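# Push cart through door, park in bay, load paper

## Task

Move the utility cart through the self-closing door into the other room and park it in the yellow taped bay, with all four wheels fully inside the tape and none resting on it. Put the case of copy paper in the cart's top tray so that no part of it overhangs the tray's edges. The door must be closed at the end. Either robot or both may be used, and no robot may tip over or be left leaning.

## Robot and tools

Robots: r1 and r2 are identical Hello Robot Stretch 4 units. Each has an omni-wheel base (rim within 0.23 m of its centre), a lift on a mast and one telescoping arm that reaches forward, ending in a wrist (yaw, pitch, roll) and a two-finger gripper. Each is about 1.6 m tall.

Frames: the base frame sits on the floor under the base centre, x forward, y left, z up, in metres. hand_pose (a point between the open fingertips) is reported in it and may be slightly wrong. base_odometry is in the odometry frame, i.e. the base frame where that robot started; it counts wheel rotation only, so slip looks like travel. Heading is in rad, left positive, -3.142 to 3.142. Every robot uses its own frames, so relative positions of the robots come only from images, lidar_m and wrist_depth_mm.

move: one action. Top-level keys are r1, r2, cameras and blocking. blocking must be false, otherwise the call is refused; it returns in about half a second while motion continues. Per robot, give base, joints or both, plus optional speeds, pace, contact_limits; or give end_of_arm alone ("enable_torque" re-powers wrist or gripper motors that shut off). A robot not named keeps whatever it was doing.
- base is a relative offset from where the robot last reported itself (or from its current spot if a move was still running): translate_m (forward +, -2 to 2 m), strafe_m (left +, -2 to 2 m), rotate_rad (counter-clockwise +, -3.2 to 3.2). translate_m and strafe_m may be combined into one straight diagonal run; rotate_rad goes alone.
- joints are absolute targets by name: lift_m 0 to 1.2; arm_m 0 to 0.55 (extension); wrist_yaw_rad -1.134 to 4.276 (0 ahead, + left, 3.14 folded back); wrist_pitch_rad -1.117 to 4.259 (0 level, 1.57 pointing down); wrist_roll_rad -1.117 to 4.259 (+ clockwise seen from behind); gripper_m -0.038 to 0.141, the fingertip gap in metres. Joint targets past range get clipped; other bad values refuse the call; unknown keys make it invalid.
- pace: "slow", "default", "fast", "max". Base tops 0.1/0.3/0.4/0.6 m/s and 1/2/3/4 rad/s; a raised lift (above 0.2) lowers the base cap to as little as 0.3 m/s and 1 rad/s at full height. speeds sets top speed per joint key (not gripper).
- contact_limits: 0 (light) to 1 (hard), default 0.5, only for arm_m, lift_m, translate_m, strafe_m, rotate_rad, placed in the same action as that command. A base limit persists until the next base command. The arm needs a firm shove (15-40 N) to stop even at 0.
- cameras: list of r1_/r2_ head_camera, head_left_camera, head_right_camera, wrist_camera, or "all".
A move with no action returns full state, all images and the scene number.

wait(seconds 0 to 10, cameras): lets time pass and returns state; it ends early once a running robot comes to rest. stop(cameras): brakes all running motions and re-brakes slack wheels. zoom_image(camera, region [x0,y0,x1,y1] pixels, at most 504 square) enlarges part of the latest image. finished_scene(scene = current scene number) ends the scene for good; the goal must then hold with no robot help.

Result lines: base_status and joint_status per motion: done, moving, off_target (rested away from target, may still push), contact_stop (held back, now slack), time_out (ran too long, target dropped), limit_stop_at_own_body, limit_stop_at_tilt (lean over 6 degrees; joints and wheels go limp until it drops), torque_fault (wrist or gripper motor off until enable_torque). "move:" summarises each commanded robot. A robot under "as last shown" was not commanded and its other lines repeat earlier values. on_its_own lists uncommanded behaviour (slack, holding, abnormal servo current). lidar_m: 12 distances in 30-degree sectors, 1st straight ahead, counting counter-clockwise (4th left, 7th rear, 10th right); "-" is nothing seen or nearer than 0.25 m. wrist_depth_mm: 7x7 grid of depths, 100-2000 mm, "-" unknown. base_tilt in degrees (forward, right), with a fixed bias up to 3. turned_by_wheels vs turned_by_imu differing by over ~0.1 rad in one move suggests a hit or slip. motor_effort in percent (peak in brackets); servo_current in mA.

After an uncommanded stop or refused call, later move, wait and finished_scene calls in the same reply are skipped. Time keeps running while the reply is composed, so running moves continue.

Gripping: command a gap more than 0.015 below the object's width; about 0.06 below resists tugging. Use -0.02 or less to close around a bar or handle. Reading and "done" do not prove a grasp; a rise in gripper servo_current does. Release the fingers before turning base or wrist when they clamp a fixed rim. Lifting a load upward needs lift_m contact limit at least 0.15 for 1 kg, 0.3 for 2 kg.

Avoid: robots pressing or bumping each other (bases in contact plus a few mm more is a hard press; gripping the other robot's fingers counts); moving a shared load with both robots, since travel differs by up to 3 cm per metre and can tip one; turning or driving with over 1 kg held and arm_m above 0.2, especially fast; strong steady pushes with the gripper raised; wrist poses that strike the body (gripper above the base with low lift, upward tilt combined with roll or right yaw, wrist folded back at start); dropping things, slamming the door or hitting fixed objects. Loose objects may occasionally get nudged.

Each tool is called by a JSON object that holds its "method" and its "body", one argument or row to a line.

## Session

{"method": "move", "body": {
  "blocking": false
}}

Scene clock: 0.00 s.
r1.base_odometry: x=+0.000 y=+0.000 heading=+0.000
r1.turned_by_wheels: +0.000
r1.turned_by_imu: +0.000
r1.base_tilt: forward=-1.6 right=+1.3
r1.lidar_m: 0.96 1.73 2.02 2.40 3.92 1.60 0.85 0.77 0.78 0.89 0.77 0.78
r1.base_status: not commanded
r1.joint_positions: lift_m=+0.124 arm_m=+0.000 wrist_yaw_rad=+3.194 wrist_pitch_rad=+0.002 wrist_roll_rad=+0.000 gripper_m=+0.056
r1.joint_status: not commanded
r1.measured_speeds: all 0
r1.motor_effort: lift_m=+19 arm_m=-4 wheel_0=-2 wheel_1=+1 wheel_2=+0
r1.servo_current: wrist_yaw_rad=59 wrist_pitch_rad=46 wrist_roll_rad=46 gripper_m=39
r1.hand_pose: x=-0.1216 y=+0.0722 z=+0.3019 quat_wxyz=(-0.026, -0.001, +0.000, +1.000) (m; r1's base frame)
r1.wrist_depth_mm: - 135 - - - - - / - 123 135 - - - - / - 121 191 - - - - / 110 136 194 - - - - / 137 - - - 1618 - - / 226 - 190 1098 188 1160 1118 / 224 163 750 798 768 768 759
r2.base_odometry: x=+0.000 y=+0.000 heading=+0.000
r2.turned_by_wheels: +0.000
r2.turned_by_imu: +0.000
r2.base_tilt: forward=-0.6 right=+0.1
r2.lidar_m: 1.29 1.32 1.58 2.33 2.36 2.78 1.41 1.41 2.77 2.39 2.42 1.48
r2.base_status: not commanded
r2.joint_positions: lift_m=+0.200 arm_m=+0.000 wrist_yaw_rad=+3.211 wrist_pitch_rad=+0.001 wrist_roll_rad=+0.000 gripper_m=+0.056
r2.joint_status: not commanded
r2.measured_speeds: all 0
r2.motor_effort: lift_m=+18 arm_m=-4 wheel_0=-1 wheel_1=+1 wheel_2=+1
r2.servo_current: wrist_yaw_rad=46 wrist_pitch_rad=39 wrist_roll_rad=52 gripper_m=52
r2.hand_pose: x=-0.1229 y=+0.0671 z=+0.3779 quat_wxyz=(-0.035, -0.001, +0.000, +0.999) (m; r2's base frame)
r2.wrist_depth_mm: - - 137 - - - - / - - 137 - - - - / - 109 138 - - - - / - 140 175 - - - - / 214 - - - - - - / 213 1281 196 1255 190 1336 1182 / 208 243 866 - - 854 878
pictures: r1_head_camera, r1_head_left_camera, r1_head_right_camera, r1_wrist_camera, r2_head_camera, r2_head_left_camera, r2_head_right_camera, r2_wrist_camera
Images, in order (width x height): r1_head_camera 420x560, r1_head_left_camera 420x672, r1_head_right_camera 420x672, r1_wrist_camera 616x392, r2_head_camera 420x560, r2_head_left_camera 420x672, r2_head_right_camera 420x672, r2_wrist_camera 616x392.

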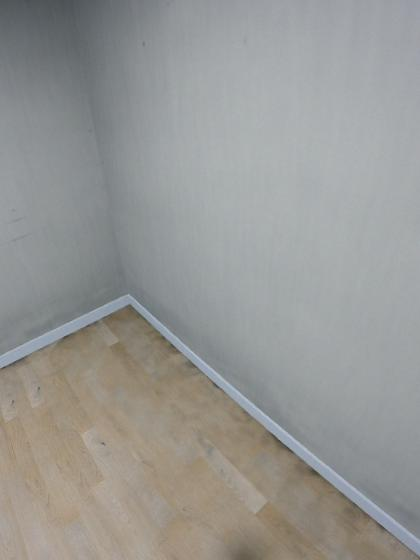

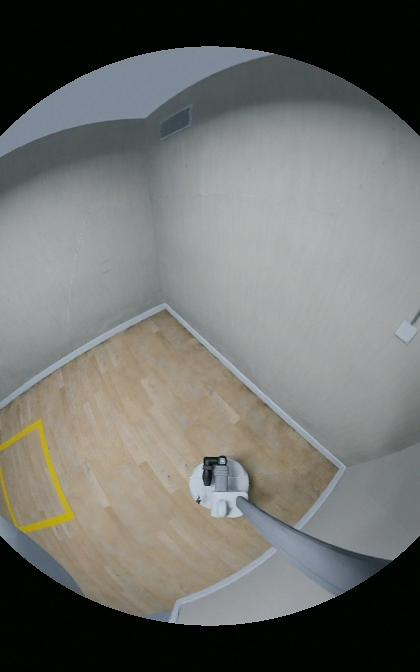

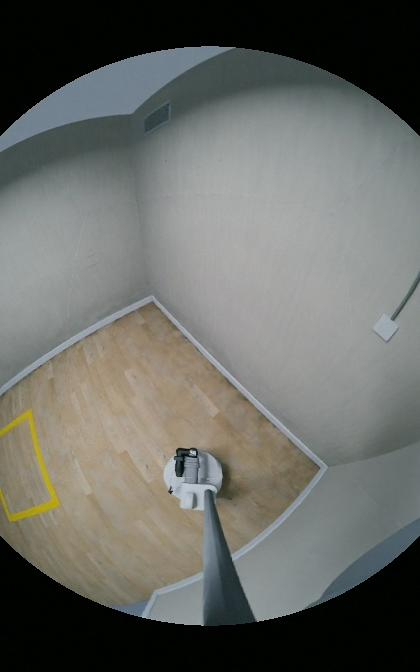

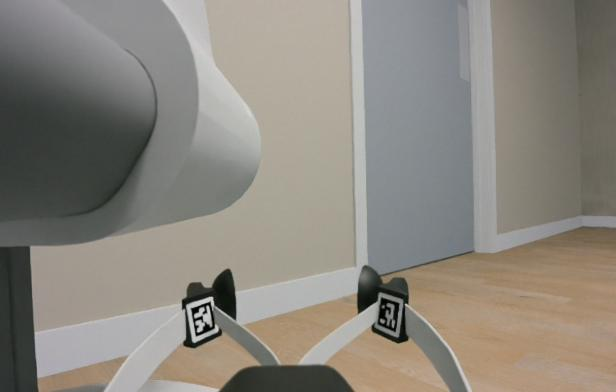

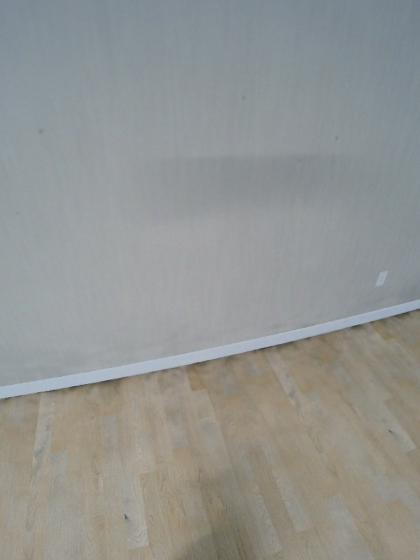

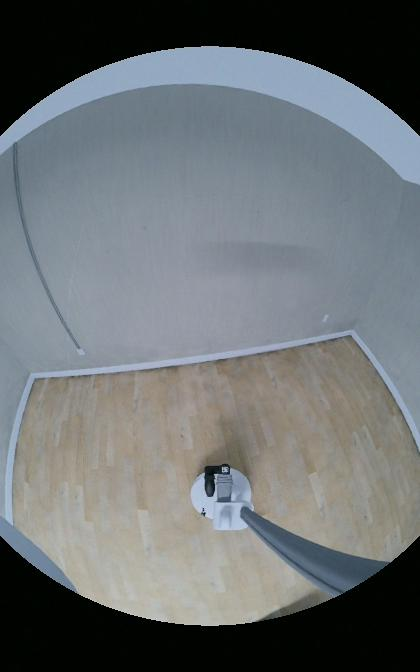

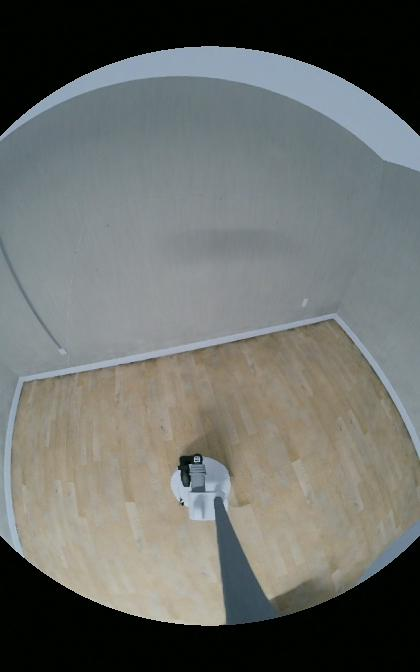

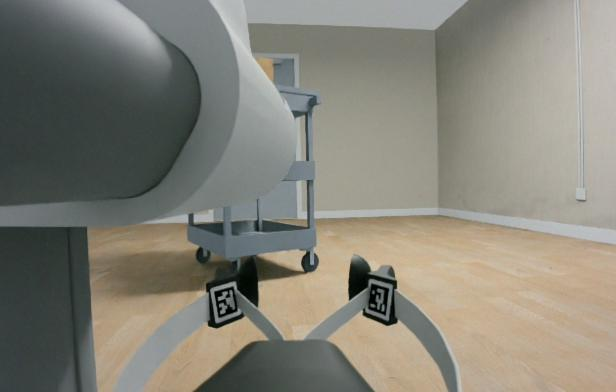

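{"method": "move", "body": {
  "blocking": false,
  "r1": {"base":{"rotate_rad":-2.356}},
  "r2": {"base":{"rotate_rad":-2.92},"joints":{"lift_m":0.6}}
}}

{"method": "wait", "body": {
  "seconds": 4
}}

{"method": "wait", "body": {
  "seconds": 1.5,
  "cameras": ["r1_head_camera","r1_head_left_camera","r1_head_right_camera","r2_head_camera","r2_head_left_camera","r2_head_right_camera"]
}}

Scene clock: 31.73 s.
move: r1 moving; r2 moving
r1.base_odometry: x=+0.000 y=+0.000 heading=-0.253
r1.turned_by_wheels: -0.253
r1.turned_by_imu: -0.254
r1.base_tilt: forward=-1.6 right=+1.3
r1.lidar_m: 0.82 1.21 2.00 2.12 3.05 2.57 1.04 0.78 0.75 0.79 0.80 0.76
r1.base_status: rotate_rad moving
r1.joint_positions: lift_m=+0.124 arm_m=+0.000 wrist_yaw_rad=+3.194 wrist_pitch_rad=+0.002 wrist_roll_rad=+0.000 gripper_m=+0.056
r1.joint_status: not commanded
r1.measured_speeds: translate_m=+0.000 strafe_m=+0.001 rotate_rad=-0.980 lift_m=+0.000 arm_m=+0.000 wrist_yaw_rad=+0.000 wrist_pitch_rad=+0.000 wrist_roll_rad=+0.000
r1.motor_effort: lift_m=+19(20) arm_m=-4(4) wheel_0=+8(9) wheel_1=+7(9) wheel_2=+7(7)
r1.servo_current: wrist_yaw_rad=46(59) wrist_pitch_rad=39(52) wrist_roll_rad=33(65) gripper_m=39(46)
r1.hand_pose: x=-0.1216 y=+0.0722 z=+0.3019 quat_wxyz=(-0.026, -0.001, +0.000, +1.000) (m; r1's base frame)
r1.wrist_depth_mm: - 135 1308 - - - - / - 123 146 - - - - / - 121 192 - - - - / 110 136 195 - - - - / 137 - - 1366 - - - / 225 - 190 1160 188 1138 1138 / 224 750 759 798 778 750 759
r2.base_odometry: x=+0.000 y=+0.000 heading=-0.252
r2.turned_by_wheels: -0.252
r2.turned_by_imu: -0.244
r2.base_tilt: forward=-0.7 right=+0.0
r2.lidar_m: 1.35 1.27 1.41 2.01 2.34 2.43 3.58 1.41 3.28 2.43 2.39 1.79
r2.base_status: rotate_rad moving
r2.joint_positions: lift_m=+0.238 arm_m=+0.000 wrist_yaw_rad=+3.211 wrist_pitch_rad=+0.001 wrist_roll_rad=+0.000 gripper_m=+0.056
r2.joint_status: lift_m moving
r2.measured_speeds: translate_m=+0.001 strafe_m=+0.000 rotate_rad=-0.977 lift_m=+0.146 arm_m=+0.000 wrist_yaw_rad=+0.000 wrist_pitch_rad=+0.000 wrist_roll_rad=+0.000
r2.motor_effort: lift_m=+23(25) arm_m=-4(4) wheel_0=+11(11) wheel_1=+9(10) wheel_2=+10(11)
r2.servo_current: wrist_yaw_rad=52(52) wrist_pitch_rad=46(46) wrist_roll_rad=52(65) gripper_m=46(52)
r2.hand_pose: x=-0.1229 y=+0.0671 z=+0.4157 quat_wxyz=(-0.035, -0.001, +0.000, +0.999) (m; r2's base frame)
r2.wrist_depth_mm: - - 137 - - - - / - - 137 - - - - / - 110 138 - - - - / - 140 176 - - - - / 214 1921 - - - - - / 213 1366 196 1430 190 1464 1281 / 208 242 1008 - - 976 946
pictures: none

Scene clock: 33.70 s.
earlier move: r1 done; r2 moving
r1.base_odometry: x=+0.000 y=+0.000 heading=-2.356
r1.turned_by_wheels: -2.103
r1.turned_by_imu: -2.114
r1.base_tilt: forward=-1.6 right=+1.2
r1.lidar_m: 0.75 0.82 0.77 0.77 0.84 1.21 2.01 2.18 3.13 2.46 1.03 0.78
r1.base_status: done
r1.joint_positions: lift_m=+0.124 arm_m=+0.000 wrist_yaw_rad=+3.194 wrist_pitch_rad=+0.002 wrist_roll_rad=+0.000 gripper_m=+0.056
r1.joint_status: not commanded
r1.measured_speeds: all 0
r1.motor_effort: lift_m=+20(20) arm_m=-4(4) wheel_0=+3(9) wheel_1=+1(9) wheel_2=+1(8)
r1.servo_current: wrist_yaw_rad=59(65) wrist_pitch_rad=33(52) wrist_roll_rad=52(65) gripper_m=46(52)
r1.hand_pose: x=-0.1216 y=+0.0722 z=+0.3019 quat_wxyz=(-0.026, -0.001, +0.000, +1.000) (m; r1's base frame)
r1.wrist_depth_mm: - 135 - - - - - / - 123 146 - - - - / - 121 192 - - - - / 110 135 207 - - - - / 216 - - - - 1863 - / 1008 1205 193 1182 187 1138 1060 / 750 750 759 778 788 768 759
r2.base_odometry: x=+0.000 y=+0.000 heading=-2.919
r2.turned_by_wheels: -2.667
r2.turned_by_imu: -2.595
r2.base_tilt: forward=-0.7 right=+0.1
r2.lidar_m: 1.41 3.37 2.48 2.40 1.88 1.36 1.32 1.36 1.93 2.34 2.45 3.40
r2.base_status: rotate_rad moving
r2.joint_positions: lift_m=+0.600 arm_m=+0.000 wrist_yaw_rad=+3.211 wrist_pitch_rad=+0.001 wrist_roll_rad=+0.000 gripper_m=+0.056
r2.joint_status: lift_m moving
r2.measured_speeds: translate_m=+0.000 strafe_m=+0.000 rotate_rad=-0.019 lift_m=+0.000 arm_m=+0.000 wrist_yaw_rad=+0.000 wrist_pitch_rad=+0.000 wrist_roll_rad=+0.000
r2.motor_effort: lift_m=+22(26) arm_m=-4(4) wheel_0=+2(14) wheel_1=+3(11) wheel_2=+6(11)
r2.servo_current: wrist_yaw_rad=46(52) wrist_pitch_rad=39(46) wrist_roll_rad=46(65) gripper_m=46(52)
r2.hand_pose: x=-0.1228 y=+0.0671 z=+0.7776 quat_wxyz=(-0.035, -0.001, +0.000, +0.999) (m; r2's base frame)
r2.wrist_depth_mm: - - 137 - - - - / - 107 137 - - - - / - 110 138 235 - - - / - 140 165 - - - - / 216 - - - - - - / 213 - 189 - 188 - - / 211 122 - - - - -
wait: 1.97 of 4 s (r1 has come to rest)
pictures: none

Scene clock: 34.00 s.
earlier move: r2 done
r1.base_odometry: x=+0.000 y=+0.000 heading=-2.356
r1.turned_by_wheels: +0.000
r1.turned_by_imu: +0.000
r1.base_tilt: forward=-1.6 right=+1.3
r1.lidar_m: 0.75 0.79 0.80 0.77 0.82 1.21 2.01 2.16 3.11 2.44 1.03 0.79
r1.base_status: done
r1.joint_positions: lift_m=+0.124 arm_m=+0.000 wrist_yaw_rad=+3.194 wrist_pitch_rad=+0.002 wrist_roll_rad=+0.000 gripper_m=+0.056
r1.joint_status: not commanded
r1.measured_speeds: all 0
r1.motor_effort: lift_m=+19(20) arm_m=-4(4) wheel_0=+3(9) wheel_1=+1(9) wheel_2=+1(8)
r1.servo_current: wrist_yaw_rad=39(65) wrist_pitch_rad=39(52) wrist_roll_rad=52(65) gripper_m=39(52)
r1.hand_pose: x=-0.1216 y=+0.0722 z=+0.3019 quat_wxyz=(-0.026, -0.001, +0.000, +1.000) (m; r1's base frame)
r1.wrist_depth_mm: - 135 - - - - - / - 124 146 - - - - / - 121 192 - - - - / 111 136 206 - - - - / 217 - - - - 1808 - / 1025 1205 194 1182 187 1160 1078 / 759 759 750 788 788 759 768
r2.base_odometry: x=+0.000 y=+0.000 heading=-2.919
r2.turned_by_wheels: +0.000
r2.turned_by_imu: +0.000
r2.base_tilt: forward=-0.7 right=+0.1
r2.lidar_m: 1.40 3.37 2.48 2.37 1.82 1.37 1.31 1.37 1.91 2.33 2.45 3.38
r2.base_status: done
r2.joint_positions: lift_m=+0.600 arm_m=+0.000 wrist_yaw_rad=+3.211 wrist_pitch_rad=+0.001 wrist_roll_rad=+0.000 gripper_m=+0.056
r2.joint_status: all done
r2.measured_speeds: all 0
r2.motor_effort: lift_m=+21(26) arm_m=-4(4) wheel_0=+4(14) wheel_1=+4(11) wheel_2=+4(11)
r2.servo_current: wrist_yaw_rad=46(52) wrist_pitch_rad=39(46) wrist_roll_rad=39(65) gripper_m=52(52)
r2.hand_pose: x=-0.1228 y=+0.0671 z=+0.7776 quat_wxyz=(-0.035, -0.001, +0.000, +0.999) (m; r2's base frame)
r2.wrist_depth_mm: - - 137 - - - - / - 107 137 - - - - / - 110 139 235 - - - / - 140 165 - - - - / 215 - - - - - - / 213 - 189 - 188 - - / 211 122 - - - - -
wait: 0.30 of 1.5 s (r2 has come to rest)
pictures: r1_head_camera, r1_head_left_camera, r1_head_right_camera, r2_head_camera, r2_head_left_camera, r2_head_right_camera
Images, in order (width x height): r1_head_camera 420x560, r1_head_left_camera 420x672, r1_head_right_camera 420x672, r2_head_camera 420x560, r2_head_left_camera 420x672, r2_head_right_camera 420x672.

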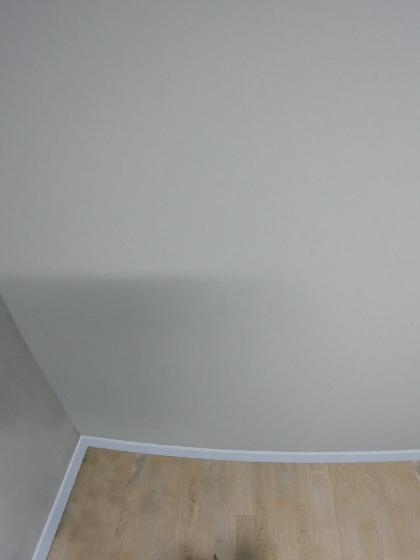

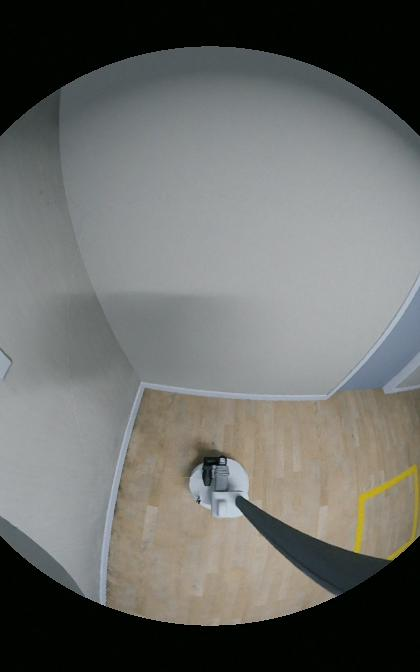

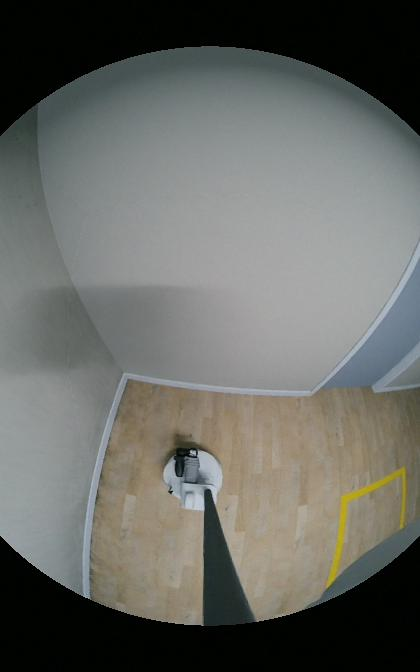

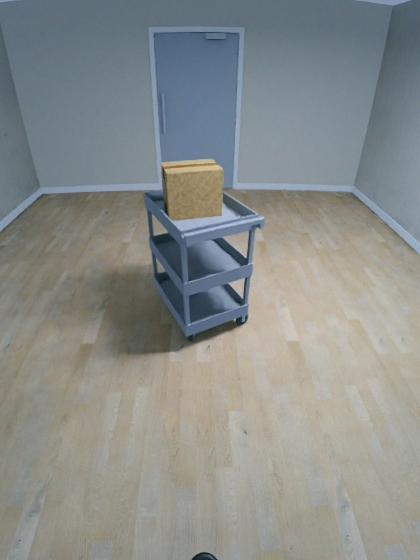

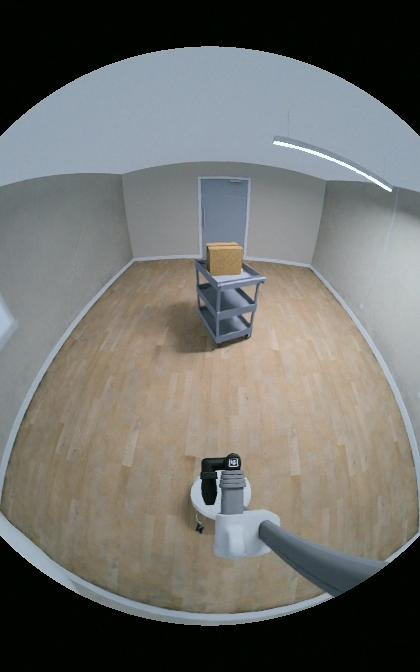

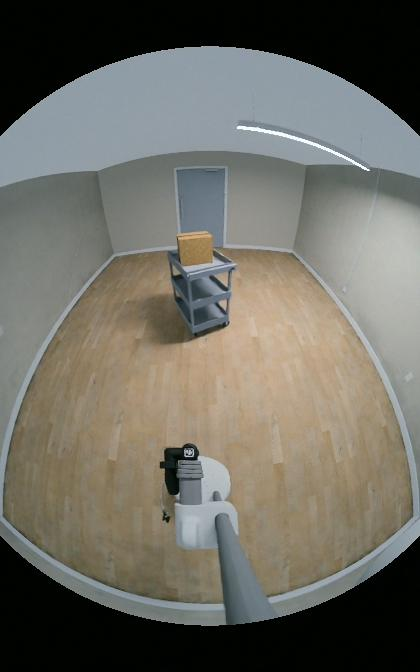

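{"method": "move", "body": {
  "blocking": false,
  "r1": {"base":{"strafe_m":-1.5}},
  "r2": {"base":{"strafe_m":-0.8},"pace":"fast"}
}}

{"method": "wait", "body": {
  "seconds": 3.5
}}

{"method": "move", "body": {
  "blocking": false,
  "r2": {"base":{"translate_m":1.95},"pace":"fast"}
}}

{"method": "wait", "body": {
  "seconds": 6
}}

{"method": "wait", "body": {
  "seconds": 3,
  "cameras": ["r1_head_camera","r1_head_left_camera","r1_head_right_camera","r2_head_camera","r2_head_left_camera","r2_head_right_camera"]
}}

Scene clock: 60.70 s.
move: r1 moving; r2 moving
r1.base_odometry: x=-0.026 y=+0.026 heading=-2.356
r1.turned_by_wheels: +0.000
r1.turned_by_imu: +0.000
r1.base_tilt: forward=-1.5 right=+1.3
r1.lidar_m: 0.75 0.80 0.82 0.81 0.87 1.28 2.00 2.19 3.10 2.44 1.03 0.78
r1.base_status: strafe_m moving
r1.joint_positions: lift_m=+0.124 arm_m=+0.000 wrist_yaw_rad=+3.194 wrist_pitch_rad=+0.002 wrist_roll_rad=+0.000 gripper_m=+0.056
r1.joint_status: not commanded
r1.measured_speeds: translate_m=+0.000 strafe_m=-0.141 rotate_rad=-0.002 lift_m=+0.000 arm_m=+0.000 wrist_yaw_rad=+0.000 wrist_pitch_rad=+0.000 wrist_roll_rad=+0.000
r1.motor_effort: lift_m=+20(20) arm_m=-4(4) wheel_0=+8(12) wheel_1=-9(9) wheel_2=+1(1)
r1.servo_current: wrist_yaw_rad=65(65) wrist_pitch_rad=33(46) wrist_roll_rad=46(52) gripper_m=39(46)
r1.hand_pose: x=-0.1216 y=+0.0722 z=+0.3019 quat_wxyz=(-0.026, -0.001, +0.000, +1.000) (m; r1's base frame)
r1.wrist_depth_mm: - 135 - - - - - / - 123 146 - - - - / - 121 192 - - - - / 110 136 206 - - - - / 216 - - - - 1808 - / 1025 1182 193 1160 187 1138 1078 / 750 750 750 788 788 759 759
r2.base_odometry: x=-0.013 y=+0.057 heading=-2.919
r2.turned_by_wheels: +0.000
r2.turned_by_imu: +0.000
r2.base_tilt: forward=-0.7 right=+0.0
r2.lidar_m: 1.39 3.46 2.51 2.45 1.84 1.36 1.31 1.38 1.93 2.27 2.37 3.32
r2.base_status: strafe_m moving
r2.joint_positions: lift_m=+0.600 arm_m=+0.000 wrist_yaw_rad=+3.211 wrist_pitch_rad=+0.001 wrist_roll_rad=+0.000 gripper_m=+0.056
r2.joint_status: not commanded
r2.measured_speeds: translate_m=+0.001 strafe_m=-0.225 rotate_rad=-0.005 lift_m=+0.000 arm_m=+0.000 wrist_yaw_rad=+0.000 wrist_pitch_rad=+0.000 wrist_roll_rad=+0.000
r2.motor_effort: lift_m=+21(21) arm_m=-4(4) wheel_0=+9(17) wheel_1=-13(14) wheel_2=+0(3)
r2.servo_current: wrist_yaw_rad=39(52) wrist_pitch_rad=39(46) wrist_roll_rad=46(59) gripper_m=52(52)
r2.hand_pose: x=-0.1228 y=+0.0671 z=+0.7776 quat_wxyz=(-0.035, -0.001, +0.000, +0.999) (m; r2's base frame)
r2.wrist_depth_mm: - - 137 - - - - / - 107 137 - - - - / - 110 138 235 - - - / - 140 165 - - - - / 216 - - - - - - / 213 - 189 - 188 - - / 211 122 - - - - -
pictures: none

Scene clock: 63.37 s.
earlier move: r1 moving; r2 done
r1.base_odometry: x=-0.563 y=+0.562 heading=-2.356
r1.turned_by_wheels: +0.000
r1.turned_by_imu: -0.004
r1.base_tilt: forward=-1.6 right=+1.3
r1.lidar_m: 0.70 0.76 1.09 1.56 1.66 2.13 2.08 2.21 3.17 2.28 1.09 0.71
r1.base_status: strafe_m moving
r1.joint_positions: lift_m=+0.124 arm_m=+0.000 wrist_yaw_rad=+3.194 wrist_pitch_rad=+0.002 wrist_roll_rad=+0.000 gripper_m=+0.056
r1.joint_status: not commanded
r1.measured_speeds: translate_m=+0.001 strafe_m=-0.300 rotate_rad=-0.004 lift_m=+0.000 arm_m=+0.000 wrist_yaw_rad=+0.000 wrist_pitch_rad=+0.000 wrist_roll_rad=+0.000
r1.motor_effort: lift_m=+20(20) arm_m=-4(4) wheel_0=+8(12) wheel_1=-5(10) wheel_2=-1(2)
r1.servo_current: wrist_yaw_rad=39(78) wrist_pitch_rad=39(52) wrist_roll_rad=52(72) gripper_m=46(52)
r1.hand_pose: x=-0.1216 y=+0.0722 z=+0.3019 quat_wxyz=(-0.026, -0.001, +0.000, +1.000) (m; r1's base frame)
r1.wrist_depth_mm: - 135 - - - - - / - 123 146 - - - - / - 121 191 - - - - / 110 135 206 - - - - / 216 - - - - - - / 228 1205 194 1182 188 1138 1118 / 225 750 750 788 778 759 759
r2.base_odometry: x=-0.176 y=+0.780 heading=-2.919
r2.turned_by_wheels: +0.000
r2.turned_by_imu: +0.000
r2.base_tilt: forward=-0.7 right=+0.1
r2.lidar_m: 4.47 1.60 3.27 3.16 1.85 1.39 1.32 1.38 1.61 1.54 1.62 2.24
r2.base_status: done
r2.joint_positions: lift_m=+0.600 arm_m=+0.000 wrist_yaw_rad=+3.211 wrist_pitch_rad=+0.001 wrist_roll_rad=+0.000 gripper_m=+0.056
r2.joint_status: not commanded
r2.measured_speeds: all 0
r2.motor_effort: lift_m=+21(21) arm_m=-4(4) wheel_0=+0(17) wheel_1=+2(15) wheel_2=+0(3)
r2.servo_current: wrist_yaw_rad=39(52) wrist_pitch_rad=46(46) wrist_roll_rad=52(59) gripper_m=46(59)
r2.hand_pose: x=-0.1228 y=+0.0671 z=+0.7776 quat_wxyz=(-0.035, -0.001, +0.000, +0.999) (m; r2's base frame)
r2.wrist_depth_mm: - - 136 - - - - / - - 137 - - - - / - 111 138 223 - - - / - 139 156 - - - - / 213 - - - - - - / 211 - 189 - 188 - - / 207 124 - - - - -
wait: 2.67 of 3.5 s (r2 has come to rest)
pictures: none

Scene clock: 63.87 s.
earlier move: r1 moving
move: r2 moving
r1.base_odometry: x=-0.669 y=+0.668 heading=-2.356
r1.turned_by_wheels: +0.000
r1.turned_by_imu: -0.001
r1.base_tilt: forward=-1.6 right=+1.2
r1.lidar_m: 0.69 0.72 1.08 1.70 1.80 2.14 2.07 2.21 3.08 2.28 1.07 0.77
r1.base_status: strafe_m moving
r1.joint_positions: lift_m=+0.124 arm_m=+0.000 wrist_yaw_rad=+3.194 wrist_pitch_rad=+0.002 wrist_roll_rad=+0.000 gripper_m=+0.056
r1.joint_status: not commanded
r1.measured_speeds: translate_m=+0.001 strafe_m=-0.300 rotate_rad=-0.004 lift_m=+0.000 arm_m=+0.000 wrist_yaw_rad=+0.000 wrist_pitch_rad=+0.000 wrist_roll_rad=+0.000
r1.motor_effort: lift_m=+19(20) arm_m=-4(4) wheel_0=+6(8) wheel_1=-4(6) wheel_2=-1(2)
r1.servo_current: wrist_yaw_rad=46(59) wrist_pitch_rad=39(46) wrist_roll_rad=52(59) gripper_m=39(46)
r1.hand_pose: x=-0.1216 y=+0.0722 z=+0.3019 quat_wxyz=(-0.026, -0.001, +0.000, +1.000) (m; r1's base frame)
r1.wrist_depth_mm: - 135 - - - - - / - 123 146 - - - - / - 121 192 - - - - / 110 135 207 - - - - / 217 - - - - - - / 1008 1366 193 1182 187 1160 1098 / 224 750 750 788 788 759 759
r2.base_odometry: x=-0.225 y=+0.769 heading=-2.919
r2.turned_by_wheels: +0.000
r2.turned_by_imu: +0.000
r2.base_tilt: forward=-0.7 right=+0.0
r2.lidar_m: 4.41 1.56 3.29 3.18 1.95 1.45 1.37 1.46 1.62 1.55 1.60 2.23
r2.base_status: translate_m moving
r2.joint_positions: lift_m=+0.600 arm_m=+0.000 wrist_yaw_rad=+3.211 wrist_pitch_rad=+0.001 wrist_roll_rad=+0.000 gripper_m=+0.056
r2.joint_status: not commanded
r2.measured_speeds: translate_m=+0.197 strafe_m=+0.001 rotate_rad=+0.002 lift_m=+0.000 arm_m=+0.000 wrist_yaw_rad=+0.000 wrist_pitch_rad=+0.000 wrist_roll_rad=+0.000
r2.motor_effort: lift_m=+21(21) arm_m=-4(4) wheel_0=+12(12) wheel_1=+9(9) wheel_2=-16(16)
r2.servo_current: wrist_yaw_rad=33(52) wrist_pitch_rad=39(46) wrist_roll_rad=46(59) gripper_m=46(52)
r2.hand_pose: x=-0.1228 y=+0.0671 z=+0.7776 quat_wxyz=(-0.035, -0.001, +0.000, +0.999) (m; r2's base frame)
r2.wrist_depth_mm: - - 136 - - - - / - - 137 - - - - / - 111 138 220 - - - / - 139 154 - - - - / 213 - - - - - - / 211 - 189 - 189 - - / 206 125 - - - - -
pictures: none

Scene clock: 66.53 s.
earlier move: r1 done; r2 moving
r1.base_odometry: x=-1.061 y=+1.060 heading=-2.355
r1.turned_by_wheels: +0.000
r1.turned_by_imu: -0.002
r1.base_tilt: forward=-1.6 right=+1.2
r1.lidar_m: 0.74 0.78 1.05 2.26 2.39 2.17 2.11 2.26 2.54 2.22 0.91 0.77
r1.base_status: done
r1.joint_positions: lift_m=+0.124 arm_m=+0.000 wrist_yaw_rad=+3.194 wrist_pitch_rad=+0.002 wrist_roll_rad=+0.000 gripper_m=+0.056
r1.joint_status: not commanded
r1.measured_speeds: all 0
r1.motor_effort: lift_m=+19(20) arm_m=-4(4) wheel_0=+3(8) wheel_1=+0(8) wheel_2=+0(3)
r1.servo_current: wrist_yaw_rad=39(72) wrist_pitch_rad=39(52) wrist_roll_rad=52(65) gripper_m=39(46)
r1.hand_pose: x=-0.1216 y=+0.0722 z=+0.3019 quat_wxyz=(-0.026, -0.001, +0.000, +1.000) (m; r1's base frame)
r1.wrist_depth_mm: - 135 - - - - - / - 121 135 - - - - / - 123 187 - - - - / 111 135 213 - - - - / 215 - - - - - - / 1008 1205 194 1205 187 1138 1098 / 759 750 759 143 788 759 759
r2.base_odometry: x=-1.218 y=+0.544 heading=-2.919
r2.turned_by_wheels: +0.000
r2.turned_by_imu: +0.001
r2.base_tilt: forward=-0.7 right=+0.1
r2.lidar_m: 3.41 0.65 0.69 3.17 3.30 2.50 2.39 2.19 1.61 1.56 1.63 2.27
r2.base_status: translate_m moving
r2.joint_positions: lift_m=+0.600 arm_m=+0.000 wrist_yaw_rad=+3.211 wrist_pitch_rad=+0.001 wrist_roll_rad=+0.000 gripper_m=+0.056
r2.joint_status: not commanded
r2.measured_speeds: translate_m=+0.400 strafe_m=+0.001 rotate_rad=-0.007 lift_m=+0.000 arm_m=+0.000 wrist_yaw_rad=+0.000 wrist_pitch_rad=+0.000 wrist_roll_rad=+0.000
r2.motor_effort: lift_m=+21(21) arm_m=-4(4) wheel_0=+1(12) wheel_1=+5(10) wheel_2=-10(17)
r2.servo_current: wrist_yaw_rad=39(65) wrist_pitch_rad=39(52) wrist_roll_rad=59(59) gripper_m=46(59)
r2.hand_pose: x=-0.1228 y=+0.0671 z=+0.7776 quat_wxyz=(-0.035, -0.001, +0.000, +0.999) (m; r2's base frame)
r2.wrist_depth_mm: - - 137 - - - - / - - 137 - - - - / - 111 138 - - - - / - 139 172 - - - - / 213 - - - - - - / 211 - 196 - 191 - - / 206 238 1808 - - 1756 1661
wait: 2.67 of 6 s (r1 has come to rest)
pictures: none

Scene clock: 69.53 s.
earlier move: r2 done
r1.base_odometry: x=-1.061 y=+1.060 heading=-2.355
r1.turned_by_wheels: +0.000
r1.turned_by_imu: +0.000
r1.base_tilt: forward=-1.6 right=+1.3
r1.lidar_m: 0.72 0.79 1.03 2.25 2.39 2.17 2.10 2.25 2.54 2.20 0.91 0.76
r1.base_status: done
r1.joint_positions: lift_m=+0.124 arm_m=+0.000 wrist_yaw_rad=+3.194 wrist_pitch_rad=+0.002 wrist_roll_rad=+0.000 gripper_m=+0.056
r1.joint_status: not commanded
r1.measured_speeds: all 0
r1.motor_effort: lift_m=+19(20) arm_m=-4(4) wheel_0=+2(8) wheel_1=+0(8) wheel_2=-1(3)
r1.servo_current: wrist_yaw_rad=39(72) wrist_pitch_rad=46(52) wrist_roll_rad=39(65) gripper_m=46(46)
r1.hand_pose: x=-0.1216 y=+0.0722 z=+0.3019 quat_wxyz=(-0.026, -0.001, +0.000, +1.000) (m; r1's base frame)
r1.wrist_depth_mm: - 135 - - - - - / - 121 135 - - - - / - 124 187 - - - - / 111 135 213 - - - - / 216 - - - - - - / 991 1205 193 1160 187 1118 1098 / 750 759 750 143 788 768 759
r2.base_odometry: x=-2.078 y=+0.349 heading=-2.919
r2.turned_by_wheels: +0.000
r2.turned_by_imu: +0.002
r2.base_tilt: forward=-0.7 right=+0.1
r2.lidar_m: 2.54 2.67 0.66 0.52 0.50 3.39 3.33 2.23 1.63 1.57 1.67 2.31
r2.base_status: done
r2.joint_positions: lift_m=+0.600 arm_m=+0.000 wrist_yaw_rad=+3.211 wrist_pitch_rad=+0.001 wrist_roll_rad=+0.000 gripper_m=+0.056
r2.joint_status: not commanded
r2.measured_speeds: all 0
r2.motor_effort: lift_m=+21(21) arm_m=-4(4) wheel_0=+1(12) wheel_1=+1(10) wheel_2=+0(17)
r2.servo_current: wrist_yaw_rad=52(65) wrist_pitch_rad=39(52) wrist_roll_rad=39(59) gripper_m=52(59)
r2.hand_pose: x=-0.1228 y=+0.0671 z=+0.7776 quat_wxyz=(-0.035, -0.001, +0.000, +0.999) (m; r2's base frame)
r2.wrist_depth_mm: - - 137 - - - - / - 107 137 - - - - / - 110 138 - - - - / - 140 178 - - - - / 216 - - - - - - / 213 - 196 - 191 - - / 211 244 1863 - - 1708 1661
wait: 3.00 s; at rest by 2.97 s
pictures: r1_head_camera, r1_head_left_camera, r1_head_right_camera, r2_head_camera, r2_head_left_camera, r2_head_right_camera
Images, in order (width x height): r1_head_camera 420x560, r1_head_left_camera 420x672, r1_head_right_camera 420x672, r2_head_camera 420x560, r2_head_left_camera 420x672, r2_head_right_camera 420x672.

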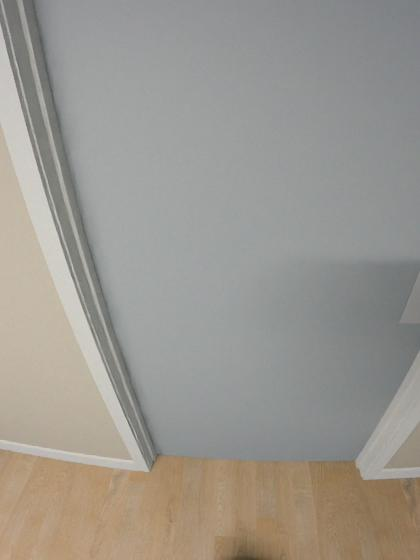

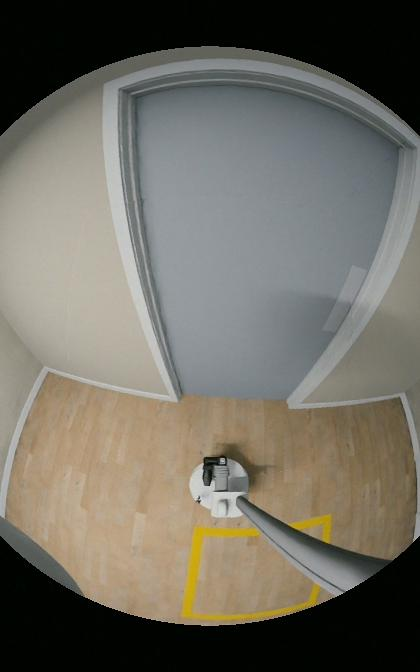

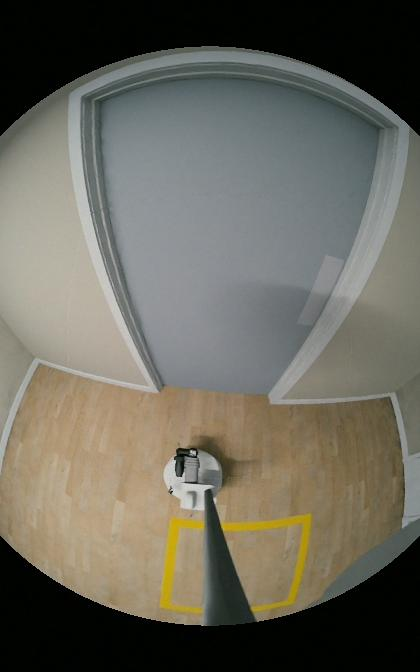

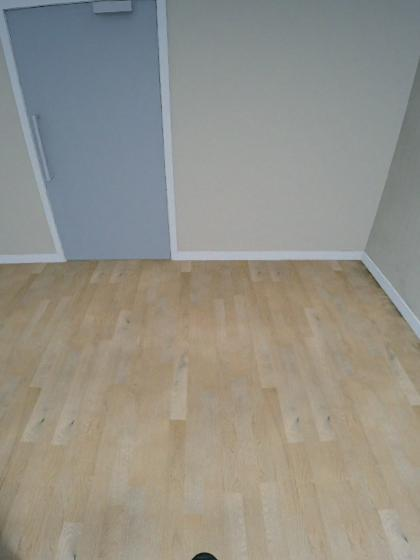

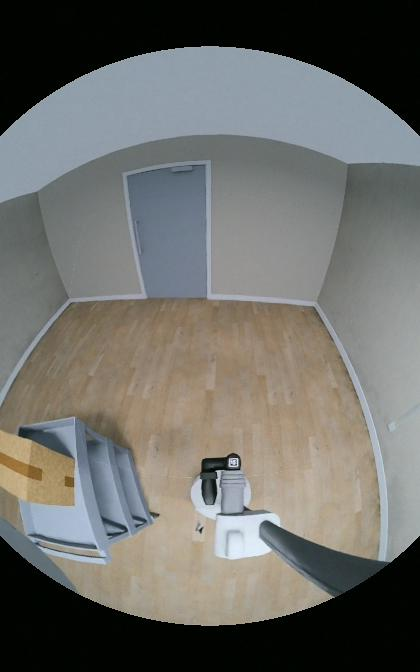

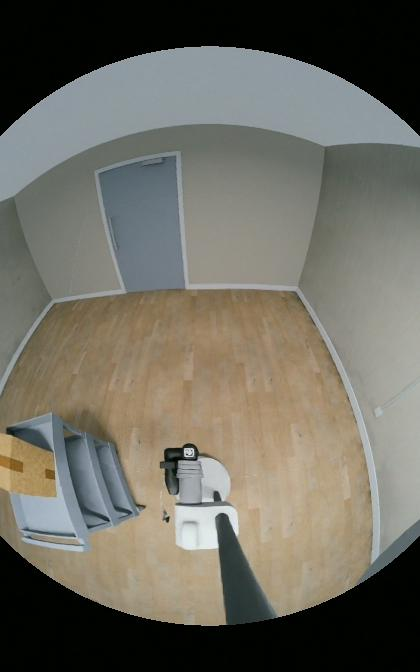

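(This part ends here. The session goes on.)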